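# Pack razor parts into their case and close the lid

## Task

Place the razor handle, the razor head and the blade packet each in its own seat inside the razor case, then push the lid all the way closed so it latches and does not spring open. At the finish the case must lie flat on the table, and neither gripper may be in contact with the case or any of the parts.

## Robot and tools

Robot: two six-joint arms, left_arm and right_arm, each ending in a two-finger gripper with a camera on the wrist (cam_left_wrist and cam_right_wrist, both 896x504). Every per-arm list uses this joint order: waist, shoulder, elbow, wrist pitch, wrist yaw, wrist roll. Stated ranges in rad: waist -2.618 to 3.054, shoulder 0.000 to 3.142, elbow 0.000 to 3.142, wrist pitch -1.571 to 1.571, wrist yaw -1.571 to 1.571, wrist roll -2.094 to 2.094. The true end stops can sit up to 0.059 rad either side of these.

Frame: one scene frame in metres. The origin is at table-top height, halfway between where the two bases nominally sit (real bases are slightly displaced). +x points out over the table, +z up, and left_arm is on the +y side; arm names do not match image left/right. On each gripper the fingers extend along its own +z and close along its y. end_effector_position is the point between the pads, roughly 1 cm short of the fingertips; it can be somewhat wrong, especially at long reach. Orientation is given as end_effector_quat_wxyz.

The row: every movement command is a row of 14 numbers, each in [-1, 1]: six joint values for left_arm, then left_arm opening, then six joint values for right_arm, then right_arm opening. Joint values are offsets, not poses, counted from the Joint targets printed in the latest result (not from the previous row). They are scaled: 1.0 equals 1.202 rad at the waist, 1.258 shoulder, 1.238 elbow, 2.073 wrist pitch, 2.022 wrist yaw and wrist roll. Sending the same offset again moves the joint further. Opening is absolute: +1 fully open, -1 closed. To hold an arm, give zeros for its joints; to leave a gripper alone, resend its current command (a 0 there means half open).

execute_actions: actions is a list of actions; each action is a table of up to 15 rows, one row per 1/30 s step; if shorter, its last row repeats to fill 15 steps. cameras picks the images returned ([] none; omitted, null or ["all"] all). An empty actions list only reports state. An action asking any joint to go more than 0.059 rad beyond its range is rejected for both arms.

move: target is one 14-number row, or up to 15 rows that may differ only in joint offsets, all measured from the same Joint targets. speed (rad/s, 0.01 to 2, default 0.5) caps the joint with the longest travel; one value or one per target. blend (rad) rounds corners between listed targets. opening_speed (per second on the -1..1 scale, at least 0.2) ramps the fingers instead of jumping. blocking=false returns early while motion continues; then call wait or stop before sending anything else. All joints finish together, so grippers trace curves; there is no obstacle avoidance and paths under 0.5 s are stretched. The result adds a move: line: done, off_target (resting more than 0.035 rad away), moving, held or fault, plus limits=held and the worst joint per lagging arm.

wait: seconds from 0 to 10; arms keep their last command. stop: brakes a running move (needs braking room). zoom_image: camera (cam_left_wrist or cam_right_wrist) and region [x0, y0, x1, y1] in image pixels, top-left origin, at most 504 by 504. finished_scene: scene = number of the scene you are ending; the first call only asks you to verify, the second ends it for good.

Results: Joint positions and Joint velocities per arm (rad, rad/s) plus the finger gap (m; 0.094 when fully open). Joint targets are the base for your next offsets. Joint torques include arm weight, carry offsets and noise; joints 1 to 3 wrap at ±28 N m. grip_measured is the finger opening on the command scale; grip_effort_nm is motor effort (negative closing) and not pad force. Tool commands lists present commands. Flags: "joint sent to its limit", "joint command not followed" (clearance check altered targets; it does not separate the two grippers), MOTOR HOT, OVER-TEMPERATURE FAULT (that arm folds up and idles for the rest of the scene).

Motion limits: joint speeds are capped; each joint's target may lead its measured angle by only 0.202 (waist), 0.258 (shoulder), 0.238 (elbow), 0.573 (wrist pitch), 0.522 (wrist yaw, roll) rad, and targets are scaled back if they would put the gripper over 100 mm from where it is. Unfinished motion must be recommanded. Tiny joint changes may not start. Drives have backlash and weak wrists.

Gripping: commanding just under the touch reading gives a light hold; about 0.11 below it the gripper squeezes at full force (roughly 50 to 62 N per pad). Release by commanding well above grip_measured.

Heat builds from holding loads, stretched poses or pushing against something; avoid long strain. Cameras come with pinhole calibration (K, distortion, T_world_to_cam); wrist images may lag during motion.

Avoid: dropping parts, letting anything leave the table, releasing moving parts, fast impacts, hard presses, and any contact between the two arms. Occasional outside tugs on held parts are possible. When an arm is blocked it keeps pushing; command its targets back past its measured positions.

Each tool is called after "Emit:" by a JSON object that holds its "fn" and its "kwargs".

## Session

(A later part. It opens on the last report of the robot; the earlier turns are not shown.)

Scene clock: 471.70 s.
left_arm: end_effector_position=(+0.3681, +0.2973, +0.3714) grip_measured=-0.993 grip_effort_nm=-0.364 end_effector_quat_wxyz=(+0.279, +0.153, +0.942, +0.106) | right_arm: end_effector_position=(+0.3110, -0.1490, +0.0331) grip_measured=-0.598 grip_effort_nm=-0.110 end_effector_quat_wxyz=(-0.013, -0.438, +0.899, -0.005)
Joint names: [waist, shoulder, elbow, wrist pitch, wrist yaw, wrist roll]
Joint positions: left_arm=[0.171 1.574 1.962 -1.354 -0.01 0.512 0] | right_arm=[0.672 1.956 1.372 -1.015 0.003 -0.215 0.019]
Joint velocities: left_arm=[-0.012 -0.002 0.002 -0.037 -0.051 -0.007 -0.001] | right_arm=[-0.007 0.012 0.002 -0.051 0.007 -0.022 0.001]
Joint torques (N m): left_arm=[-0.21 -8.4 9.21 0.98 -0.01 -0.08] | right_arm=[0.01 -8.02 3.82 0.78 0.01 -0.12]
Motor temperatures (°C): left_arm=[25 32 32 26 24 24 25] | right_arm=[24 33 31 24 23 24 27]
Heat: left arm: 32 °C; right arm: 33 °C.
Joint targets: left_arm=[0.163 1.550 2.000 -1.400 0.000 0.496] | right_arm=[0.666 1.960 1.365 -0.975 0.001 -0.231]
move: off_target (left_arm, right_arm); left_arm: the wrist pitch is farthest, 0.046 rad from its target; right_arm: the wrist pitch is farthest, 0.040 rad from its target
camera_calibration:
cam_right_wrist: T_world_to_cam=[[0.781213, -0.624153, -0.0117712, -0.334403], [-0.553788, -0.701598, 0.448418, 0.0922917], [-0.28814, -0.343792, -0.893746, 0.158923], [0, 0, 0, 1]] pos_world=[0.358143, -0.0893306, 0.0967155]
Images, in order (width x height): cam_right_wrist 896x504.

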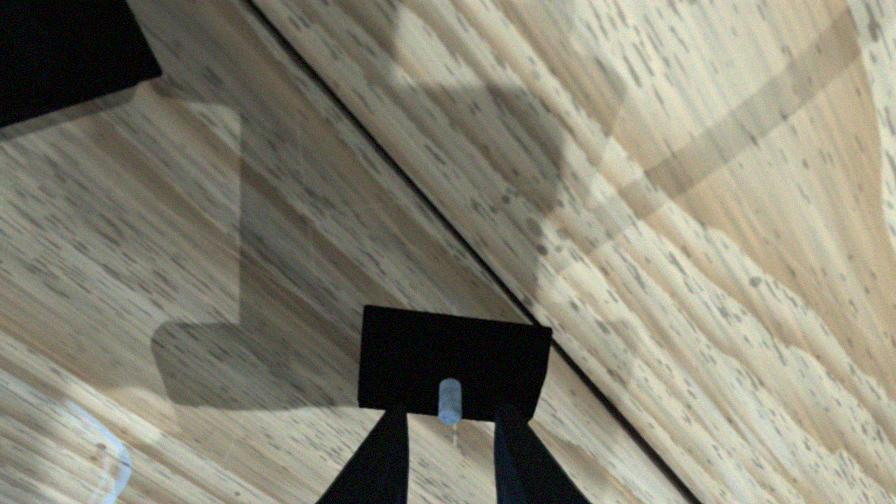

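Emit:
{"fn": "move", "kwargs": {"target": [0,0,0,0,0,0,-1,-0.004,-0.0216,-0.052,0.018,0,0,-0.6], "speed": 0.2, "cameras": ["cam_right_wrist"]}}

Emit:
{"fn": "zoom_image", "kwargs": {"camera": "cam_right_wrist", "region": [330, 220, 570, 480]}}

Scene clock: 492.23 s.
left_arm: end_effector_position=(+0.3681, +0.2973, +0.3714) grip_measured=-0.993 grip_effort_nm=-0.364 end_effector_quat_wxyz=(+0.279, +0.153, +0.942, +0.106) | right_arm: end_effector_position=(+0.3022, -0.1563, +0.0208) grip_measured=-0.598 grip_effort_nm=-0.110 end_effector_quat_wxyz=(-0.026, -0.438, +0.899, -0.008)
Joint names: [waist, shoulder, elbow, wrist pitch, wrist yaw, wrist roll]
Joint positions: left_arm=[0.171 1.574 1.962 -1.354 -0.01 0.512 0] | right_arm=[0.672 1.956 1.318 -0.988 0.003 -0.215 0.019]
Joint velocities: left_arm=[-0.002 -0.007 0.007 -0.037 0.066 0.007 0] | right_arm=[-0.037 -0.007 0.007 0.037 -0.007 0.022 0.001]
Joint torques (N m): left_arm=[-0.14 -8.5 9.11 0.98 -0.02 -0.09] | right_arm=[-0.38 -9.87 2.71 0.85 0.03 -0.13]
Motor temperatures (°C): left_arm=[25 31 32 26 24 24 25] | right_arm=[24 34 31 24 23 24 26]
Heat: left arm: 32 °C; right arm: 34 °C.
Joint targets: left_arm=[0.163 1.550 2.000 -1.400 0.000 0.496] | right_arm=[0.661 1.933 1.301 -0.938 0.001 -0.231]
move: off_target (left_arm, right_arm); left_arm: the wrist pitch is farthest, 0.046 rad from its target; right_arm: the wrist pitch is farthest, 0.050 rad from its target
camera_calibration:
cam_right_wrist: T_world_to_cam=[[0.780924, -0.624393, -0.0170877, -0.332066], [-0.54455, -0.693956, 0.471053, 0.0858156], [-0.30598, -0.358552, -0.881939, 0.145705], [0, 0, 0, 1]] pos_world=[0.350632, -0.0955447, 0.0824046]
Images, in order (width x height): cam_right_wrist 896x504.

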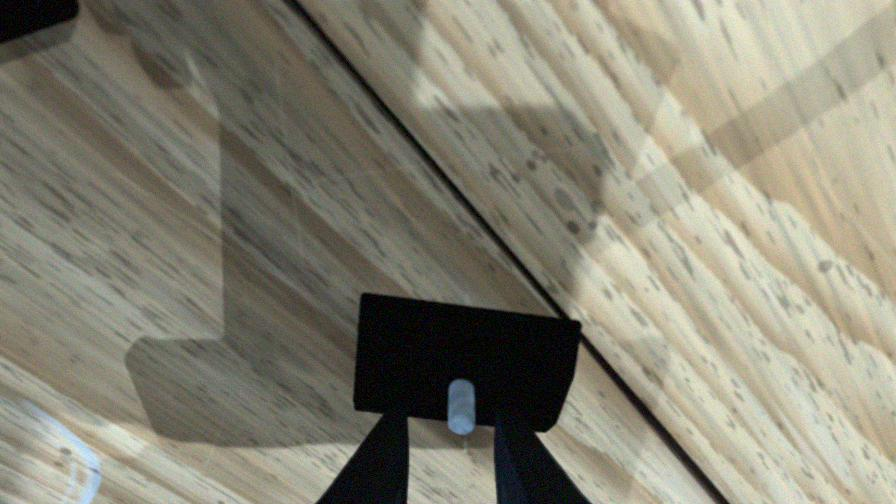

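Scaled by 1.938 from the camera's 896x504 image, which has a finer 1280x720 frame.

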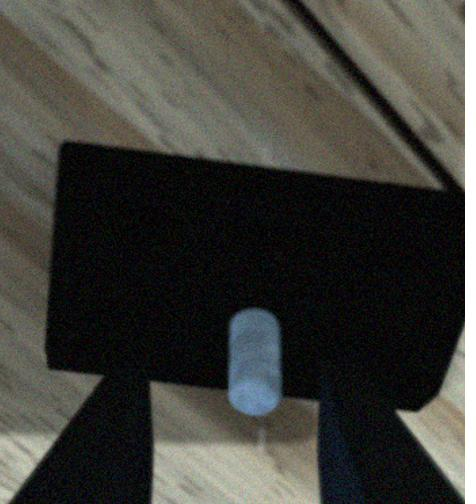

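Emit:
{"fn": "move", "kwargs": {"target": [0,0,0,0,0,0,-1,0,0.003,-0.005,0.005,0,0,-0.6], "speed": 0.2, "cameras": []}}

Emit:
{"fn": "move", "kwargs": {"target": [0,0,0,0,0,0,-1,0,0,0,0,0,0,-1], "opening_speed": 0.4, "cameras": ["cam_right_wrist"]}}

Emit:
{"fn": "zoom_image", "kwargs": {"camera": "cam_right_wrist", "region": [330, 220, 570, 480]}}

Scene clock: 502.00 s.
left_arm: end_effector_position=(+0.3681, +0.2973, +0.3714) grip_measured=-0.993 grip_effort_nm=-0.359 end_effector_quat_wxyz=(+0.279, +0.153, +0.942, +0.106) | right_arm: end_effector_position=(+0.3021, -0.1564, +0.0206) grip_measured=-0.598 grip_effort_nm=-0.110 end_effector_quat_wxyz=(-0.025, -0.437, +0.899, -0.008)
Joint names: [waist, shoulder, elbow, wrist pitch, wrist yaw, wrist roll]
Joint positions: left_arm=[0.171 1.574 1.962 -1.354 -0.01 0.512 0] | right_arm=[0.672 1.954 1.315 -0.984 0.003 -0.214 0.019]
Joint velocities: left_arm=[-0.007 0.002 0.002 -0.022 0.066 0.022 -0.002] | right_arm=[-0.012 -0.002 0.007 -0.051 0.066 -0.051 0]
Joint torques (N m): left_arm=[-0.08 -8.39 9.17 0.97 0 -0.09] | right_arm=[-0.42 -9.58 2.44 0.89 0.02 -0.13]
Motor temperatures (°C): left_arm=[25 31 32 26 24 24 25] | right_arm=[24 34 30 24 23 24 26]
Heat: left arm: 32 °C; right arm: 34 °C.
Joint targets: left_arm=[0.163 1.550 2.000 -1.400 0.000 0.496] | right_arm=[0.661 1.937 1.295 -0.927 0.001 -0.231]
move: off_target (left_arm, right_arm); left_arm: the wrist pitch is farthest, 0.046 rad from its target; right_arm: the wrist pitch is farthest, 0.057 rad from its target
No camera images: "cameras" was empty.

Scene clock: 503.20 s.
left_arm: end_effector_position=(+0.3681, +0.2973, +0.3714) grip_measured=-0.993 grip_effort_nm=-0.369 end_effector_quat_wxyz=(+0.279, +0.153, +0.942, +0.106) | right_arm: end_effector_position=(+0.3045, -0.1581, +0.0206) grip_measured=-0.986 grip_effort_nm=-0.755 end_effector_quat_wxyz=(-0.024, -0.438, +0.899, -0.005)
Joint names: [waist, shoulder, elbow, wrist pitch, wrist yaw, wrist roll]
Joint positions: left_arm=[0.171 1.574 1.962 -1.354 -0.01 0.512 0] | right_arm=[0.662 1.953 1.314 -0.98 -0.001 -0.226 0.001]
Joint velocities: left_arm=[-0.007 0.007 0.002 -0.022 0.066 -0.007 0] | right_arm=[0.007 0.022 0.002 -0.11 0.007 -0.022 0]
Joint torques (N m): left_arm=[-0.25 -8.43 9.11 0.97 -0.03 -0.1] | right_arm=[-0.38 -9.4 2.63 0.85 -0.04 -0.11]
Motor temperatures (°C): left_arm=[25 31 32 26 24 24 25] | right_arm=[24 34 30 24 23 24 26]
Heat: left arm: 32 °C; right arm: 34 °C.
Joint targets: left_arm=[0.163 1.550 2.000 -1.400 0.000 0.496] | right_arm=[0.661 1.937 1.295 -0.927 0.001 -0.231]
move: off_target (left_arm, right_arm); left_arm: the wrist pitch is farthest, 0.046 rad from its target; right_arm: the wrist pitch is farthest, 0.053 rad from its target
camera_calibration:
cam_right_wrist: T_world_to_cam=[[0.780796, -0.624439, -0.0208399, -0.334842], [-0.545417, -0.697498, 0.464776, 0.0857149], [-0.30476, -0.351529, -0.885183, 0.146449], [0, 0, 0, 1]] pos_world=[0.352825, -0.0978209, 0.0828182]
Images, in order (width x height): cam_right_wrist 896x504.

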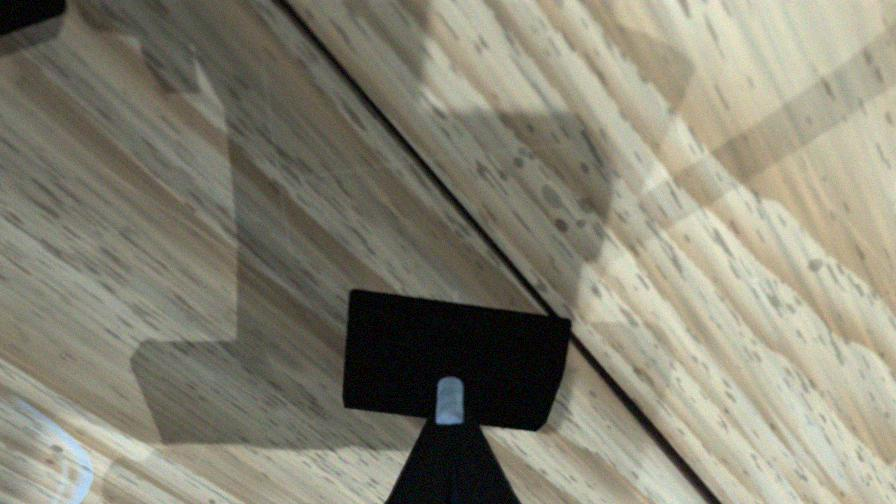

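Scaled by 1.938 from the camera's 896x504 image, which has a finer 1280x720 frame.

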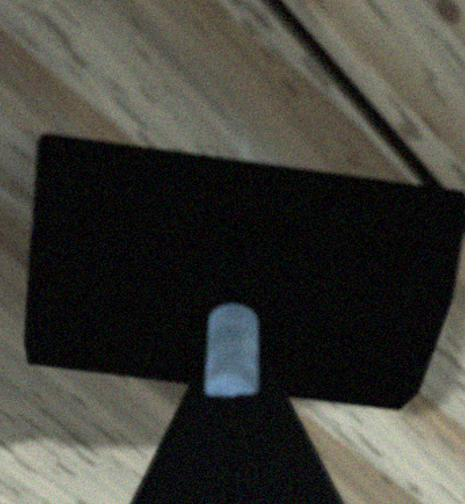

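Emit:
{"fn": "move", "kwargs": {"target": [0,0,0,0,0,0,-1,0,0,0,0,0,0,-0.6], "cameras": []}}

Emit:
{"fn": "move", "kwargs": {"target": [0,0,0,0,0,0,-1,0.005,0.010,0.0175,-0.0045,0,0,-0.6], "speed": 0.2, "cameras": ["cam_right_wrist"]}}

Emit:
{"fn": "zoom_image", "kwargs": {"camera": "cam_right_wrist", "region": [330, 220, 570, 480]}}

Scene clock: 527.23 s.
left_arm: end_effector_position=(+0.3681, +0.2973, +0.3714) grip_measured=-0.993 grip_effort_nm=-0.364 end_effector_quat_wxyz=(+0.279, +0.153, +0.942, +0.106) | right_arm: end_effector_position=(+0.3022, -0.1553, +0.0206) grip_measured=-0.602 grip_effort_nm=0.120 end_effector_quat_wxyz=(-0.023, -0.438, +0.898, -0.007)
Joint names: [waist, shoulder, elbow, wrist pitch, wrist yaw, wrist roll]
Joint positions: left_arm=[0.171 1.574 1.962 -1.354 -0.01 0.512 0] | right_arm=[0.674 1.953 1.314 -0.98 0.002 -0.215 0.019]
Joint velocities: left_arm=[-0.007 -0.022 0.007 -0.022 -0.007 0.022 -0.001] | right_arm=[-0.012 -0.007 0.002 -0.022 -0.051 0.037 -0.001]
Joint torques (N m): left_arm=[-0.18 -8.38 9.18 0.99 -0.04 -0.1] | right_arm=[-0.53 -9.43 2.65 0.85 -0.03 -0.13]
Motor temperatures (°C): left_arm=[25 31 32 27 24 24 24] | right_arm=[24 36 30 24 23 24 27]
Heat: left arm: 32 °C; right arm: 36 °C.
Joint targets: left_arm=[0.163 1.550 2.000 -1.400 0.000 0.496] | right_arm=[0.661 1.937 1.295 -0.927 0.001 -0.231]
move: off_target (left_arm, right_arm); left_arm: the wrist pitch is farthest, 0.046 rad from its target; right_arm: the wrist pitch is farthest, 0.053 rad from its target
No camera images: "cameras" was empty.

Scene clock: 527.93 s.
left_arm: end_effector_position=(+0.3681, +0.2973, +0.3714) grip_measured=-0.993 grip_effort_nm=-0.354 end_effector_quat_wxyz=(+0.279, +0.153, +0.942, +0.106) | right_arm: end_effector_position=(+0.3023, -0.1555, +0.0206) grip_measured=-0.602 grip_effort_nm=0.125 end_effector_quat_wxyz=(-0.023, -0.438, +0.898, -0.007)
Joint names: [waist, shoulder, elbow, wrist pitch, wrist yaw, wrist roll]
Joint positions: left_arm=[0.171 1.574 1.962 -1.354 -0.01 0.512 0] | right_arm=[0.674 1.953 1.314 -0.98 0.003 -0.215 0.019]
Joint velocities: left_arm=[-0.017 0.022 0.012 0.007 0.022 0.007 0] | right_arm=[0.012 0.017 0.002 -0.095 -0.037 0.022 -0.001]
Joint torques (N m): left_arm=[-0.08 -8.46 9.13 0.97 0.01 -0.09] | right_arm=[0.05 -8.46 4.57 0.75 0.02 -0.13]
Motor temperatures (°C): left_arm=[25 31 32 27 24 24 24] | right_arm=[24 36 30 24 23 24 27]
Heat: left arm: 32 °C; right arm: 36 °C.
Joint targets: left_arm=[0.163 1.550 2.000 -1.400 0.000 0.496] | right_arm=[0.667 1.950 1.316 -0.937 0.001 -0.231]
move: off_target (left_arm, right_arm); left_arm: the wrist pitch is farthest, 0.046 rad from its target; right_arm: the wrist pitch is farthest, 0.044 rad from its target
camera_calibration:
cam_right_wrist: T_world_to_cam=[[0.781958, -0.62313, -0.0158377, -0.331828], [-0.545696, -0.696626, 0.465756, 0.0865521], [-0.301259, -0.355559, -0.884772, 0.145014], [0, 0, 0, 1]] pos_world=[0.350394, -0.0949165, 0.0827371]
Images, in order (width x height): cam_right_wrist 896x504.

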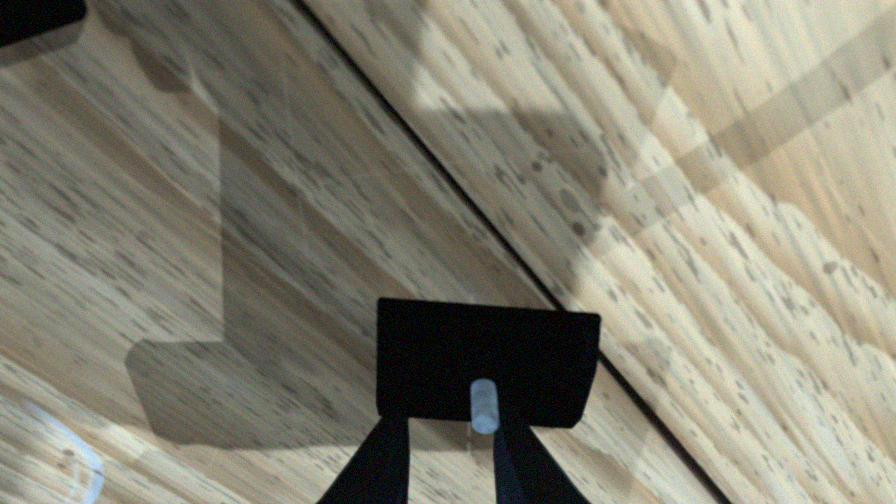

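Scaled by 1.938 from the camera's 896x504 image, which has a finer 1280x720 frame.

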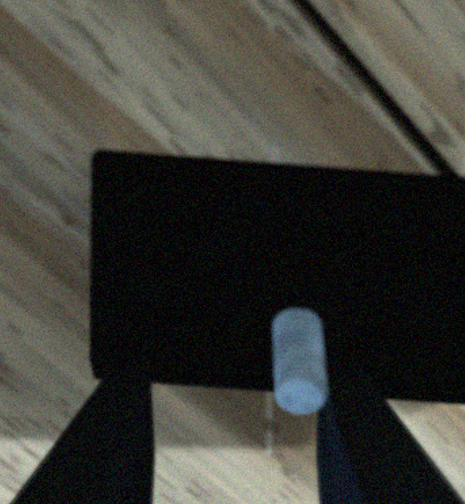

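Emit:
{"fn": "move", "kwargs": {"target": [0,0,0,0,0,0,-1,-0.015,0.0124,0.0218,-0.0055,0,0,-0.6], "speed": 0.2, "cameras": ["cam_right_wrist"]}}

Emit:
{"fn": "zoom_image", "kwargs": {"camera": "cam_right_wrist", "region": [330, 220, 570, 480]}}

Scene clock: 535.37 s.
left_arm: end_effector_position=(+0.3681, +0.2973, +0.3714) grip_measured=-0.993 grip_effort_nm=-0.369 end_effector_quat_wxyz=(+0.279, +0.153, +0.942, +0.106) | right_arm: end_effector_position=(+0.3026, -0.1558, +0.0207) grip_measured=-0.602 grip_effort_nm=0.125 end_effector_quat_wxyz=(-0.024, -0.435, +0.900, -0.001)
Joint names: [waist, shoulder, elbow, wrist pitch, wrist yaw, wrist roll]
Joint positions: left_arm=[0.171 1.574 1.962 -1.354 -0.01 0.512 0] | right_arm=[0.666 1.953 1.314 -0.98 -0.009 -0.215 0.019]
Joint velocities: left_arm=[0.012 -0.002 -0.007 -0.007 -0.007 0.022 0.001] | right_arm=[0.012 0.017 0.002 -0.022 0.066 -0.051 -0.001]
Joint torques (N m): left_arm=[-0.18 -8.42 9.1 1 0 -0.11] | right_arm=[-0.83 -7.21 6.91 0.64 0.02 -0.11]
Motor temperatures (°C): left_arm=[25 31 32 27 24 24 24] | right_arm=[24 35 30 24 23 24 27]
Heat: left arm: 32 °C; right arm: 35 °C.
Joint targets: left_arm=[0.163 1.550 2.000 -1.400 0.000 0.496] | right_arm=[0.649 1.965 1.343 -0.948 0.001 -0.231]
move: off_target (left_arm); left_arm: the wrist pitch is farthest, 0.046 rad from its target
camera_calibration:
cam_right_wrist: T_world_to_cam=[[0.776615, -0.629361, -0.0278358, -0.331338], [-0.54783, -0.696505, 0.463425, 0.0871939], [-0.311049, -0.344653, -0.885699, 0.149672], [0, 0, 0, 1]] pos_world=[0.351645, -0.0962152, 0.0829337]
Images, in order (width x height): cam_right_wrist 896x504.

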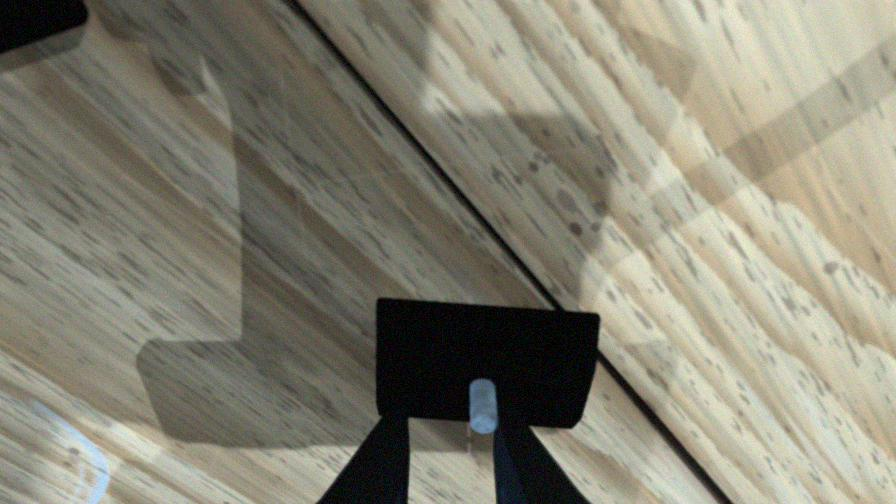

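Scaled by 1.938 from the camera's 896x504 image, which has a finer 1280x720 frame.

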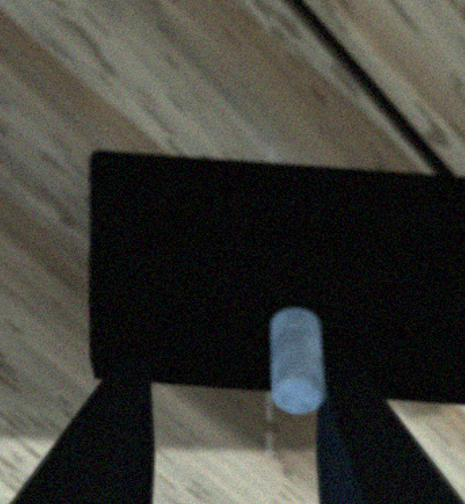

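Emit:
{"fn": "move", "kwargs": {"target": [0,0,0,0,0,0,-1,0,-0.006,0.010,-0.009,0,0,-0.6], "speed": 0.2, "cameras": ["cam_right_wrist"]}}

Emit:
{"fn": "zoom_image", "kwargs": {"camera": "cam_right_wrist", "region": [330, 220, 570, 480]}}

Scene clock: 543.27 s.
left_arm: end_effector_position=(+0.3681, +0.2973, +0.3714) grip_measured=-0.993 grip_effort_nm=-0.364 end_effector_quat_wxyz=(+0.279, +0.153, +0.942, +0.106) | right_arm: end_effector_position=(+0.3042, -0.1552, +0.0217) grip_measured=-0.602 grip_effort_nm=0.125 end_effector_quat_wxyz=(-0.022, -0.434, +0.901, -0.001)
Joint names: [waist, shoulder, elbow, wrist pitch, wrist yaw, wrist roll]
Joint positions: left_arm=[0.171 1.574 1.962 -1.354 -0.01 0.512 0] | right_arm=[0.665 1.953 1.318 -0.98 -0.009 -0.215 0.019]
Joint velocities: left_arm=[-0.017 -0.012 0.002 0.051 0.037 0.022 0] | right_arm=[-0.017 -0.017 0.007 -0.022 0.007 -0.007 -0.001]
Joint torques (N m): left_arm=[-0.14 -8.42 9.11 0.99 0 -0.11] | right_arm=[-0.72 -7.87 7.75 0.47 0.02 -0.13]
Motor temperatures (°C): left_arm=[25 31 32 27 24 24 24] | right_arm=[24 35 31 24 23 24 26]
Heat: left arm: 32 °C; right arm: 35 °C.
Joint targets: left_arm=[0.163 1.550 2.000 -1.400 0.000 0.496] | right_arm=[0.649 1.958 1.356 -0.967 0.001 -0.231]
move: off_target (left_arm, right_arm); left_arm: the wrist pitch is farthest, 0.046 rad from its target; right_arm: the elbow is farthest, 0.037 rad from its target
camera_calibration:
cam_right_wrist: T_world_to_cam=[[0.775746, -0.630472, -0.0269004, -0.332073], [-0.550545, -0.697005, 0.45944, 0.0888357], [-0.308413, -0.341599, -0.887802, 0.150987], [0, 0, 0, 1]] pos_world=[0.353079, -0.0958671, 0.0842985]
Images, in order (width x height): cam_right_wrist 896x504.

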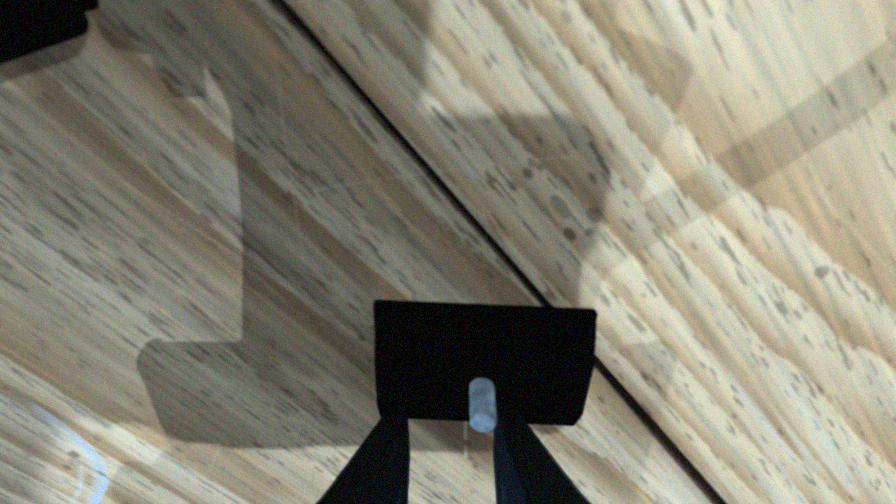

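Scaled by 1.938 from the camera's 896x504 image, which has a finer 1280x720 frame.

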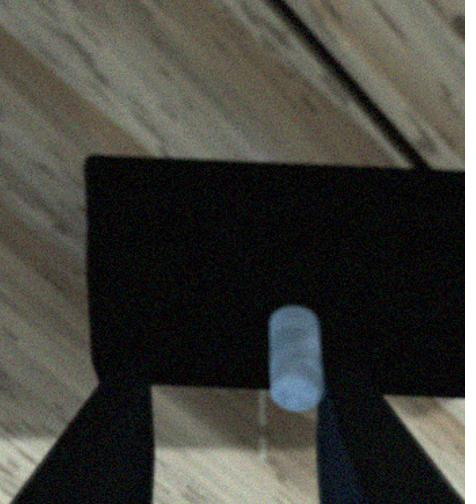

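Emit:
{"fn": "move", "kwargs": {"target": [0,0,0,0,0,0,-1,0,-0.008,0.013,-0.012,0,0,-0.6], "speed": 0.2, "cameras": ["cam_right_wrist"]}}

Emit:
{"fn": "zoom_image", "kwargs": {"camera": "cam_right_wrist", "region": [330, 220, 570, 480]}}

Scene clock: 550.57 s.
left_arm: end_effector_position=(+0.3681, +0.2973, +0.3714) grip_measured=-0.993 grip_effort_nm=-0.359 end_effector_quat_wxyz=(+0.279, +0.153, +0.942, +0.106) | right_arm: end_effector_position=(+0.3088, -0.1550, +0.0241) grip_measured=-0.602 grip_effort_nm=0.110 end_effector_quat_wxyz=(-0.016, -0.434, +0.901, -0.005)
Joint names: [waist, shoulder, elbow, wrist pitch, wrist yaw, wrist roll]
Joint positions: left_arm=[0.171 1.574 1.962 -1.354 -0.01 0.512 0] | right_arm=[0.663 1.953 1.329 -0.98 0.003 -0.215 0.019]
Joint velocities: left_arm=[-0.012 -0.007 0.007 -0.037 0.081 -0.051 0] | right_arm=[-0.007 0.002 -0.017 0.022 -0.022 0.022 0.001]
Joint torques (N m): left_arm=[-0.16 -8.51 9.25 0.98 0.03 -0.09] | right_arm=[-0.55 -8.75 8.29 0.26 0.03 -0.12]
Motor temperatures (°C): left_arm=[25 31 32 27 24 24 24] | right_arm=[24 34 31 24 23 24 26]
Heat: left arm: 32 °C; right arm: 34 °C.
Joint targets: left_arm=[0.163 1.550 2.000 -1.400 0.000 0.496] | right_arm=[0.649 1.948 1.372 -0.991 0.001 -0.231]
move: off_target (left_arm, right_arm); left_arm: the wrist pitch is farthest, 0.046 rad from its target; right_arm: the elbow is farthest, 0.043 rad from its target
camera_calibration:
cam_right_wrist: T_world_to_cam=[[0.775392, -0.631352, -0.0127101, -0.335786], [-0.558612, -0.695165, 0.452435, 0.0933597], [-0.294482, -0.343715, -0.891707, 0.150068], [0, 0, 0, 1]] pos_world=[0.35671, -0.0955181, 0.0873097]
Images, in order (width x height): cam_right_wrist 896x504.

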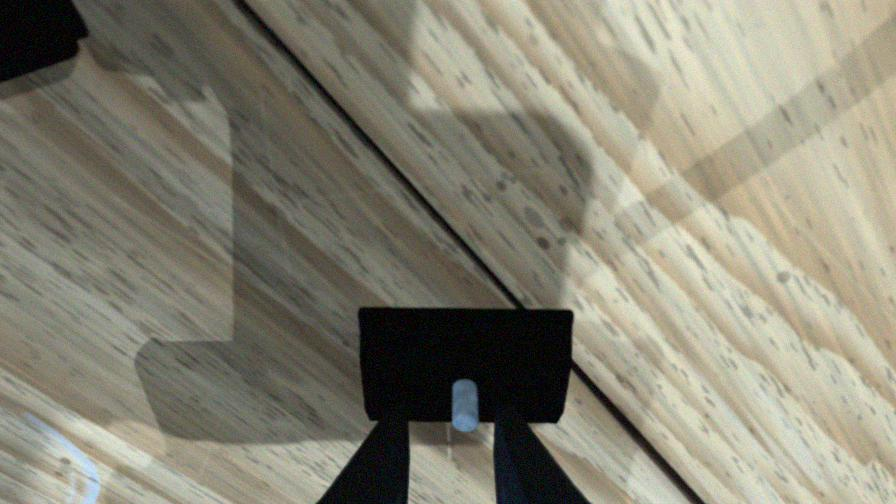

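Scaled by 1.938 from the camera's 896x504 image, which has a finer 1280x720 frame.

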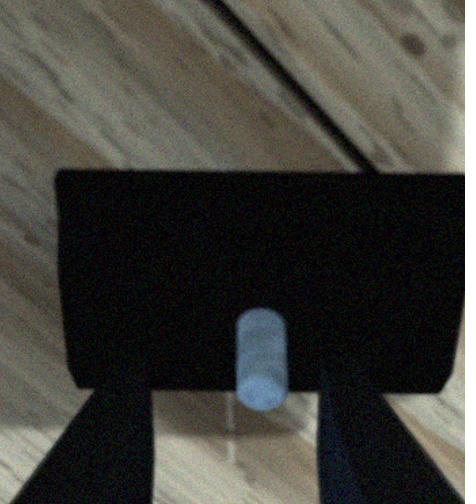

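Emit:
{"fn": "move", "kwargs": {"target": [0,0,0,0,0,0,-1,-0.006,0.0053,0.020,-0.0085,0,0,-0.6], "speed": 0.2, "cameras": ["cam_right_wrist"]}}

Emit:
{"fn": "zoom_image", "kwargs": {"camera": "cam_right_wrist", "region": [330, 220, 570, 480]}}

Scene clock: 560.73 s.
left_arm: end_effector_position=(+0.3681, +0.2973, +0.3714) grip_measured=-0.993 grip_effort_nm=-0.359 end_effector_quat_wxyz=(+0.279, +0.153, +0.942, +0.106) | right_arm: end_effector_position=(+0.3163, -0.1523, +0.0297) grip_measured=-0.602 grip_effort_nm=0.115 end_effector_quat_wxyz=(-0.005, -0.430, +0.903, -0.003)
Joint names: [waist, shoulder, elbow, wrist pitch, wrist yaw, wrist roll]
Joint positions: left_arm=[0.171 1.574 1.962 -1.354 -0.01 0.512 0] | right_arm=[0.655 1.953 1.354 -0.983 0.003 -0.215 0.019]
Joint velocities: left_arm=[0.017 -0.002 0.012 -0.022 -0.037 0.022 0] | right_arm=[0.012 0.002 -0.007 -0.066 -0.007 -0.037 0.001]
Joint torques (N m): left_arm=[-0.14 -8.46 9.16 0.98 -0.01 -0.11] | right_arm=[-0.51 -8.24 8.35 0.14 0.03 -0.11]
Motor temperatures (°C): left_arm=[25 31 32 27 24 24 24] | right_arm=[24 33 31 24 23 24 26]
Heat: left arm: 32 °C; right arm: 33 °C.
Joint targets: left_arm=[0.163 1.550 2.000 -1.400 0.000 0.496] | right_arm=[0.642 1.954 1.396 -1.009 0.001 -0.231]
move: off_target (left_arm, right_arm); left_arm: the wrist pitch is farthest, 0.046 rad from its target; right_arm: the elbow is farthest, 0.043 rad from its target
camera_calibration:
cam_right_wrist: T_world_to_cam=[[0.770703, -0.63714, -0.00832661, -0.339428], [-0.57136, -0.696801, 0.433609, 0.101248], [-0.282071, -0.329426, -0.901063, 0.156786], [0, 0, 0, 1]] pos_world=[0.363672, -0.0940636, 0.0945457]
Images, in order (width x height): cam_right_wrist 896x504.

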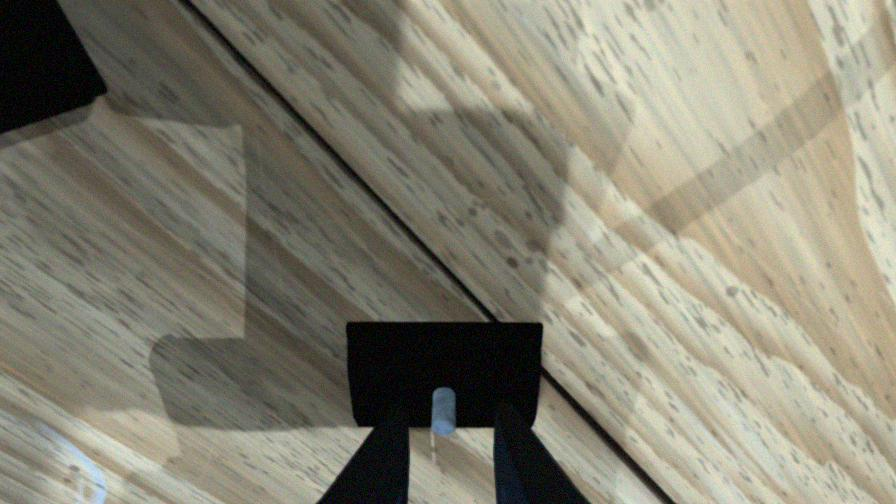

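Scaled by 1.938 from the camera's 896x504 image, which has a finer 1280x720 frame.

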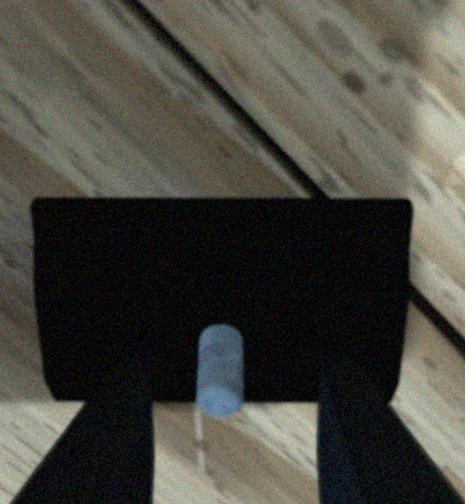

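Emit:
{"fn": "move", "kwargs": {"target": [0,0,0,0,0,0,-1,0.002,0,-0.070,0.055,0,0,-0.6], "speed": 0.2, "cameras": ["cam_right_wrist"]}}

Emit:
{"fn": "zoom_image", "kwargs": {"camera": "cam_right_wrist", "region": [330, 220, 570, 480]}}

Scene clock: 575.23 s.
left_arm: end_effector_position=(+0.3681, +0.2973, +0.3714) grip_measured=-0.993 grip_effort_nm=-0.359 end_effector_quat_wxyz=(+0.279, +0.153, +0.942, +0.106) | right_arm: end_effector_position=(+0.3142, -0.1540, +0.0218) grip_measured=-0.602 grip_effort_nm=0.115 end_effector_quat_wxyz=(-0.004, -0.430, +0.903, -0.003)
Joint names: [waist, shoulder, elbow, wrist pitch, wrist yaw, wrist roll]
Joint positions: left_arm=[0.171 1.574 1.962 -1.354 -0.01 0.512 0] | right_arm=[0.655 1.953 1.32 -0.948 0.003 -0.215 0.019]
Joint velocities: left_arm=[-0.007 0.002 0.012 0.037 -0.007 -0.037 0] | right_arm=[-0.017 0.017 0.002 -0.022 -0.051 0.037 0.001]
Joint torques (N m): left_arm=[-0.09 -8.44 9.24 1 0.03 -0.05] | right_arm=[-0.29 -8.2 3.49 0.91 0.02 -0.12]
Motor temperatures (°C): left_arm=[25 31 32 27 24 24 24] | right_arm=[24 32 32 24 23 24 26]
Heat: left arm: 32 °C; right arm: 32 °C.
Joint targets: left_arm=[0.163 1.550 2.000 -1.400 0.000 0.496] | right_arm=[0.644 1.954 1.310 -0.895 0.001 -0.231]
move: off_target (left_arm, right_arm); left_arm: the wrist pitch is farthest, 0.046 rad from its target; right_arm: the wrist pitch is farthest, 0.053 rad from its target
camera_calibration:
cam_right_wrist: T_world_to_cam=[[0.770713, -0.637132, -0.00801333, -0.338942], [-0.571879, -0.697215, 0.432256, 0.102394], [-0.280991, -0.328563, -0.901715, 0.148287], [0, 0, 0, 1]] pos_world=[0.361451, -0.0958388, 0.0867361]
Images, in order (width x height): cam_right_wrist 896x504.

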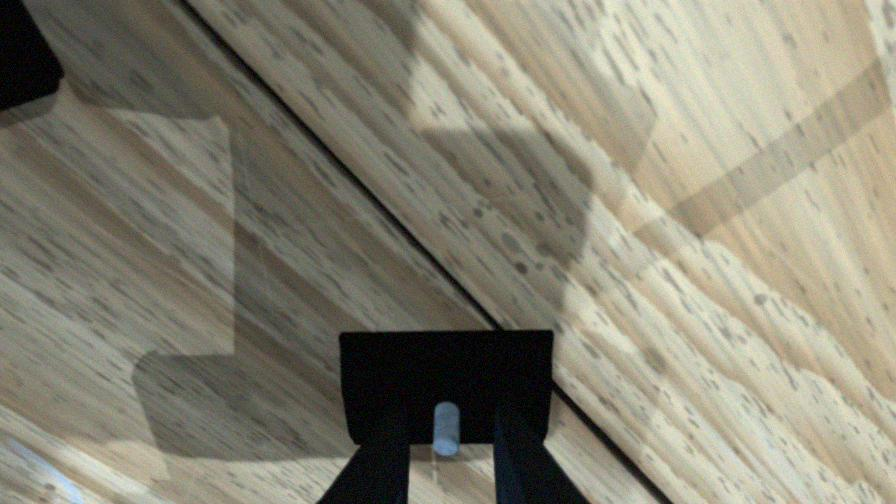

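Scaled by 1.938 from the camera's 896x504 image, which has a finer 1280x720 frame.

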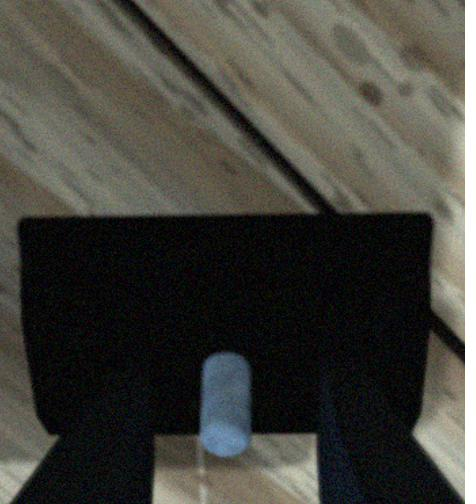

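Emit:
{"fn": "move", "kwargs": {"target": [0,0,0,0,0,0,-1,0,0,0,-0.036,0,0,-0.75], "speed": 0.2, "cameras": ["cam_right_wrist"]}}

Emit:
{"fn": "zoom_image", "kwargs": {"camera": "cam_right_wrist", "region": [330, 220, 570, 480]}}

Scene clock: 587.00 s.
left_arm: end_effector_position=(+0.3681, +0.2973, +0.3714) grip_measured=-0.993 grip_effort_nm=-0.359 end_effector_quat_wxyz=(+0.279, +0.153, +0.942, +0.106) | right_arm: end_effector_position=(+0.3143, -0.1536, +0.0218) grip_measured=-0.748 grip_effort_nm=-0.125 end_effector_quat_wxyz=(-0.004, -0.430, +0.903, -0.002)
Joint names: [waist, shoulder, elbow, wrist pitch, wrist yaw, wrist roll]
Joint positions: left_arm=[0.171 1.574 1.962 -1.354 -0.01 0.512 0] | right_arm=[0.655 1.953 1.32 -0.946 0.002 -0.215 0.012]
Joint velocities: left_arm=[-0.017 0.002 0.002 -0.022 -0.022 -0.007 -0.001] | right_arm=[-0.002 0.022 -0.012 0.051 0.037 0.037 0.002]
Joint torques (N m): left_arm=[-0.03 -8.47 9.14 1 0 -0.09] | right_arm=[-0.32 -8.16 3.51 0.18 0.02 -0.12]
Motor temperatures (°C): left_arm=[25 31 32 27 24 24 24] | right_arm=[24 32 31 24 23 24 26]
Heat: left arm: 32 °C; right arm: 32 °C.
Joint targets: left_arm=[0.163 1.550 2.000 -1.400 0.000 0.496] | right_arm=[0.644 1.954 1.310 -0.970 0.001 -0.231]
move: off_target (left_arm); left_arm: the wrist pitch is farthest, 0.046 rad from its target
camera_calibration:
cam_right_wrist: T_world_to_cam=[[0.770706, -0.637124, -0.00920158, -0.338723], [-0.571992, -0.698138, 0.430615, 0.102713], [-0.280779, -0.326614, -0.902489, 0.148716], [0, 0, 0, 1]] pos_world=[0.361564, -0.0955279, 0.0868682]
Images, in order (width x height): cam_right_wrist 896x504.

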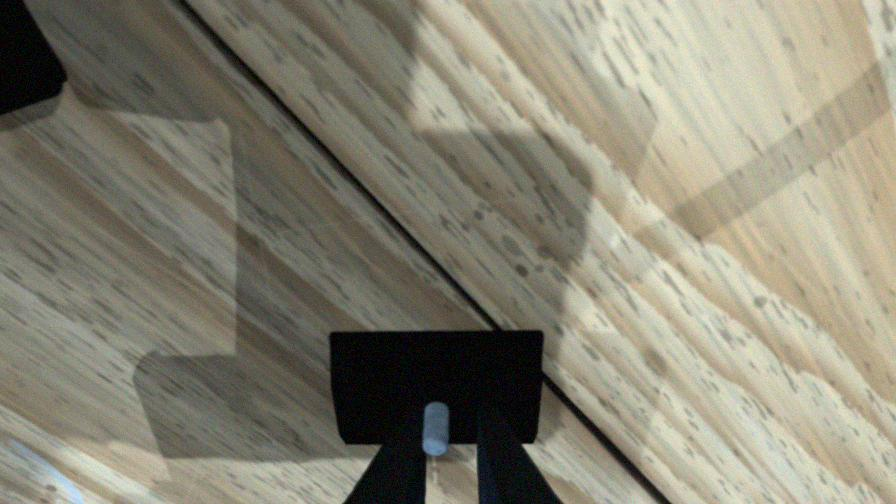

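Scaled by 1.938 from the camera's 896x504 image, which has a finer 1280x720 frame.

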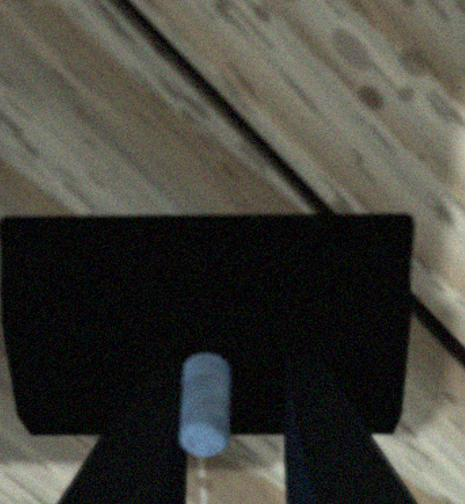

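Emit:
{"fn": "move", "kwargs": {"target": [0,0,0,0,0,0,-1,0,0,0,0,0,0,-1], "opening_speed": 0.3, "cameras": ["cam_right_wrist"]}}

Emit:
{"fn": "zoom_image", "kwargs": {"camera": "cam_right_wrist", "region": [330, 220, 570, 480]}}

Scene clock: 594.17 s.
left_arm: end_effector_position=(+0.3681, +0.2973, +0.3714) grip_measured=-0.993 grip_effort_nm=-0.359 end_effector_quat_wxyz=(+0.279, +0.153, +0.942, +0.106) | right_arm: end_effector_position=(+0.3130, -0.1525, +0.0218) grip_measured=-0.966 grip_effort_nm=-0.965 end_effector_quat_wxyz=(-0.006, -0.430, +0.903, +0.003)
Joint names: [waist, shoulder, elbow, wrist pitch, wrist yaw, wrist roll]
Joint positions: left_arm=[0.171 1.574 1.962 -1.354 -0.01 0.512 0] | right_arm=[0.655 1.953 1.32 -0.948 -0.007 -0.215 0.002]
Joint velocities: left_arm=[0.007 -0.012 -0.002 -0.007 -0.007 0.022 -0.001] | right_arm=[-0.002 -0.007 0.002 0.037 -0.007 0.007 -0.001]
Joint torques (N m): left_arm=[-0.18 -8.51 9.13 0.99 -0.01 -0.09] | right_arm=[-0.31 -8.16 3.49 0.19 0.02 -0.12]
Motor temperatures (°C): left_arm=[25 31 32 27 24 24 24] | right_arm=[24 32 30 24 23 24 26]
Heat: left arm: 32 °C; right arm: 32 °C.
Joint targets: left_arm=[0.163 1.550 2.000 -1.400 0.000 0.496] | right_arm=[0.644 1.954 1.310 -0.970 0.001 -0.231]
move: off_target (left_arm); left_arm: the wrist pitch is farthest, 0.046 rad from its target
camera_calibration:
cam_right_wrist: T_world_to_cam=[[0.770557, -0.637102, -0.0185235, -0.336786], [-0.569061, -0.700772, 0.430218, 0.101371], [-0.287074, -0.320967, -0.902535, 0.151526], [0, 0, 0, 1]] pos_world=[0.360698, -0.0948942, 0.0869074]
Images, in order (width x height): cam_right_wrist 896x504.

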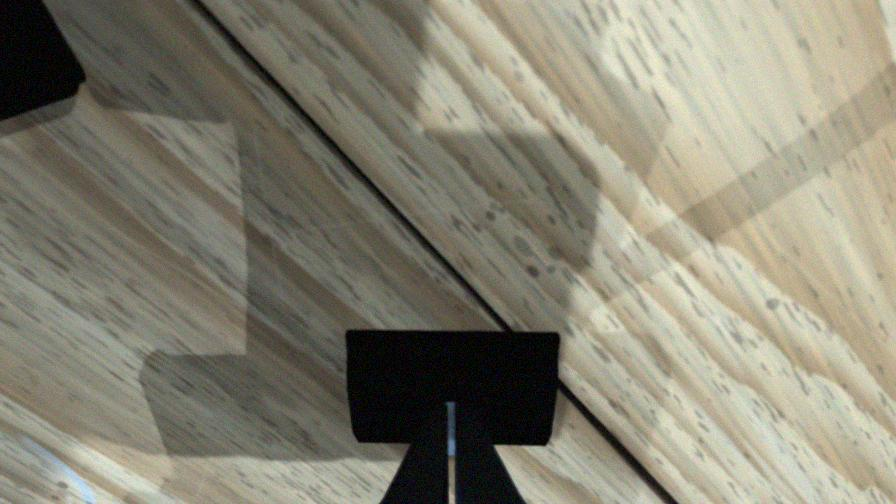

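Scaled by 1.938 from the camera's 896x504 image, which has a finer 1280x720 frame.

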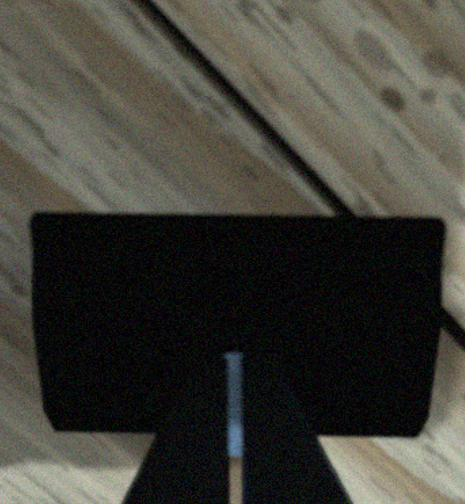

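Emit:
{"fn": "move", "kwargs": {"target": [[0,0,0,0,0,0,-1,0,-0.051,0.261,-0.166,0,0,-1],[0,0,0,0,0,0,-1,0.217,0.197,0.473,-0.142,0,-0.787,-1]], "speed": 0.4, "cameras": ["cam_right_wrist"]}}

Emit:
{"fn": "zoom_image", "kwargs": {"camera": "cam_right_wrist", "region": [250, 200, 700, 500]}}

Scene clock: 616.87 s.
left_arm: end_effector_position=(+0.3681, +0.2973, +0.3714) grip_measured=-0.993 grip_effort_nm=-0.364 end_effector_quat_wxyz=(+0.279, +0.153, +0.942, +0.106) | right_arm: end_effector_position=(+0.2913, -0.0463, +0.0631) grip_measured=-0.971 grip_effort_nm=-1.028 end_effector_quat_wxyz=(+0.026, +0.977, -0.209, -0.010)
Joint names: [waist, shoulder, elbow, wrist pitch, wrist yaw, wrist roll]
Joint positions: left_arm=[0.171 1.574 1.962 -1.354 -0.01 0.512 0] | right_arm=[0.898 2.191 1.849 -1.285 0.003 -1.803 0.001]
Joint velocities: left_arm=[-0.002 0.002 0.007 -0.037 -0.066 -0.022 0] | right_arm=[0.007 0.002 -0.002 -0.007 0.007 0.007 0]
Joint torques (N m): left_arm=[-0.18 -8.49 9.21 1.02 0.02 -0.09] | right_arm=[0.51 -9.65 8.87 0.52 0.01 -0.16]
Motor temperatures (°C): left_arm=[25 31 32 27 24 24 24] | right_arm=[24 33 31 24 23 24 27]
Heat: left arm: 32 °C; right arm: 33 °C.
Joint targets: left_arm=[0.163 1.550 2.000 -1.400 0.000 0.496] | right_arm=[0.905 2.202 1.895 -1.264 0.001 -1.822]
move: off_target (left_arm, right_arm); left_arm: the wrist pitch is farthest, 0.046 rad from its target; right_arm: the elbow is farthest, 0.046 rad from its target
camera_calibration:
cam_right_wrist: T_world_to_cam=[[0.416962, 0.906641, -0.0643765, -0.0742299], [0.837893, -0.355963, 0.413794, -0.247153], [0.352247, -0.226477, -0.908091, 0.0351927], [0, 0, 0, 1]] pos_world=[0.225642, -0.0127069, 0.12945]
Images, in order (width x height): cam_right_wrist 896x504.

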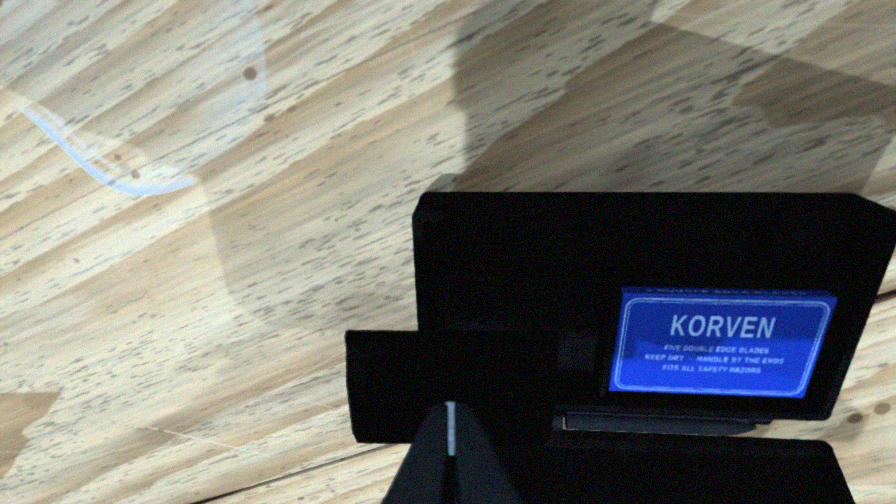

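Scaled by 1.120 from the camera's 896x504 image, which has a finer 1280x720 frame.

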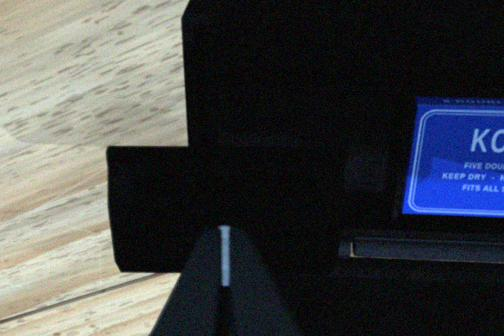

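Emit:
{"fn": "move", "kwargs": {"target": [0,0,0,0,0,0,-1,-0.0057,0.0747,0.082,-0.004,0,-0.0034,-1], "speed": 0.2, "cameras": ["cam_right_wrist"]}}

Emit:
{"fn": "zoom_image", "kwargs": {"camera": "cam_right_wrist", "region": [250, 150, 700, 500]}}

Scene clock: 636.90 s.
left_arm: end_effector_position=(+0.3681, +0.2973, +0.3714) grip_measured=-0.993 grip_effort_nm=-0.359 end_effector_quat_wxyz=(+0.279, +0.153, +0.942, +0.106) | right_arm: end_effector_position=(+0.3043, -0.0293, +0.0491) grip_measured=-0.971 grip_effort_nm=-1.023 end_effector_quat_wxyz=(+0.023, +0.978, -0.206, -0.009)
Joint names: [waist, shoulder, elbow, wrist pitch, wrist yaw, wrist roll]
Joint positions: left_arm=[0.171 1.574 1.962 -1.354 -0.01 0.512 0] | right_arm=[0.898 2.286 1.95 -1.285 0.003 -1.81 0.001]
Joint velocities: left_arm=[0.017 -0.007 0.007 -0.007 0.037 0.022 0] | right_arm=[-0.002 -0.002 -0.002 0.066 -0.037 -0.007 0]
Joint torques (N m): left_arm=[-0.17 -8.53 9.24 1 -0.01 -0.07] | right_arm=[-0.06 -10.62 8.95 0.44 0.02 -0.14]
Motor temperatures (°C): left_arm=[25 31 32 27 24 24 24] | right_arm=[24 35 32 24 23 24 28]
Heat: left arm: 32 °C; right arm: 35 °C.
Joint targets: left_arm=[0.163 1.550 2.000 -1.400 0.000 0.496] | right_arm=[0.898 2.296 1.997 -1.272 0.001 -1.829]
move: off_target (left_arm, right_arm); left_arm: the wrist pitch is farthest, 0.046 rad from its target; right_arm: the elbow is farthest, 0.046 rad from its target
camera_calibration:
cam_right_wrist: T_world_to_cam=[[0.410213, 0.910122, -0.0583428, -0.0940911], [0.839195, -0.351652, 0.41484, -0.246511], [0.357039, -0.219134, -0.908022, 0.0204237], [0, 0, 0, 1]] pos_world=[0.238176, 0.00342402, 0.115318]
Images, in order (width x height): cam_right_wrist 896x504.

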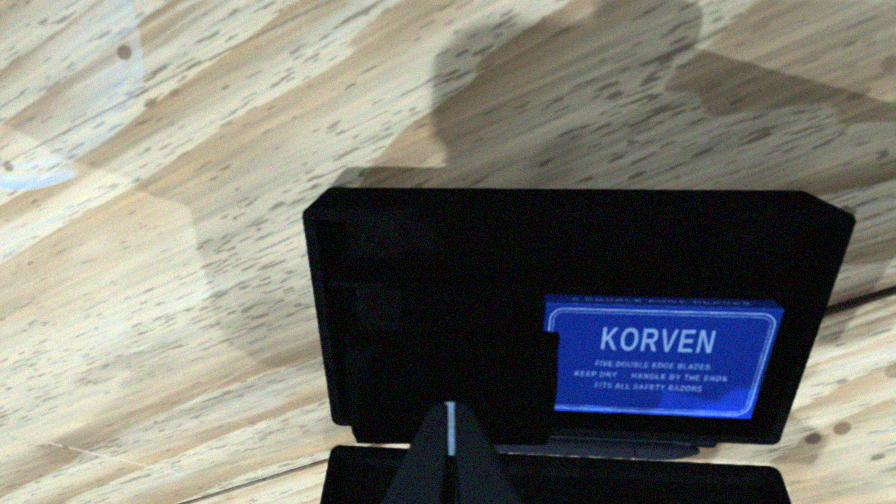

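Scaled by 1.120 from the camera's 896x504 image, which has a finer 1280x720 frame.

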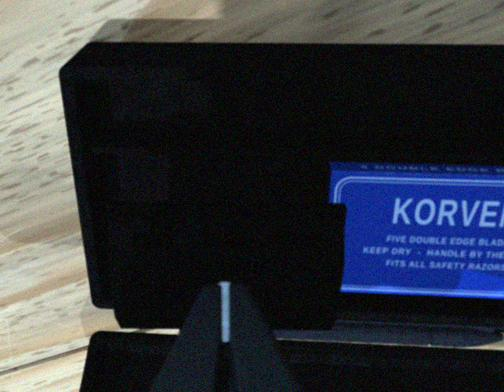

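Emit:
{"fn": "move", "kwargs": {"target": [0,0,0,0,0,0,-1,-0.0166,-0.054,-0.130,0.060,0,-0.003,-1], "speed": 0.2, "cameras": ["cam_right_wrist"]}}

Emit:
{"fn": "zoom_image", "kwargs": {"camera": "cam_right_wrist", "region": [250, 150, 700, 500]}}

Scene clock: 661.70 s.
left_arm: end_effector_position=(+0.3681, +0.2973, +0.3714) grip_measured=-0.993 grip_effort_nm=-0.364 end_effector_quat_wxyz=(+0.279, +0.153, +0.942, +0.106) | right_arm: end_effector_position=(+0.3041, -0.0306, +0.0354) grip_measured=-0.971 grip_effort_nm=-1.033 end_effector_quat_wxyz=(+0.010, +0.979, -0.204, -0.007)
Joint names: [waist, shoulder, elbow, wrist pitch, wrist yaw, wrist roll]
Joint positions: left_arm=[0.171 1.574 1.962 -1.354 -0.01 0.512 0] | right_arm=[0.893 2.261 1.855 -1.19 -0.004 -1.818 0.001]
Joint velocities: left_arm=[0.007 0.002 0.007 0.022 -0.037 -0.051 0] | right_arm=[-0.012 -0.017 -0.007 -0.007 -0.007 0.007 0.001]
Joint torques (N m): left_arm=[-0.12 -8.44 9.26 1 -0.02 -0.08] | right_arm=[-0.59 -13.64 3.15 0.79 0.02 -0.11]
Motor temperatures (°C): left_arm=[25 31 32 27 24 24 24] | right_arm=[24 37 33 24 23 24 28]
Heat: left arm: 32 °C; right arm: 37 °C.
Joint targets: left_arm=[0.163 1.550 2.000 -1.400 0.000 0.496] | right_arm=[0.878 2.228 1.836 -1.148 0.001 -1.835]
move: off_target (left_arm, right_arm); left_arm: the wrist pitch is farthest, 0.046 rad from its target; right_arm: the wrist pitch is farthest, 0.042 rad from its target
camera_calibration:
cam_right_wrist: T_world_to_cam=[[0.408078, 0.912363, -0.0326469, -0.093815], [0.836587, -0.35939, 0.413475, -0.2405], [0.365507, -0.196042, -0.90993, 0.00598837], [0, 0, 0, 1]] pos_world=[0.237294, 0.000334203, 0.101827]
Images, in order (width x height): cam_right_wrist 896x504.

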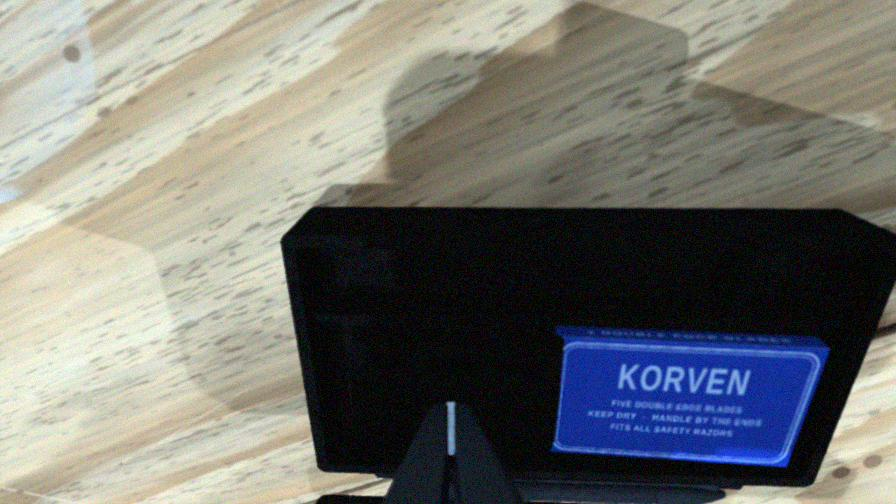

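Scaled by 1.120 from the camera's 896x504 image, which has a finer 1280x720 frame.

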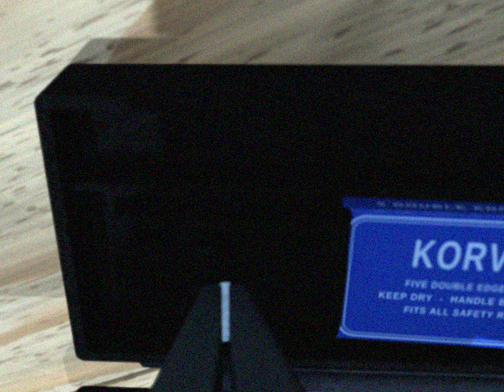

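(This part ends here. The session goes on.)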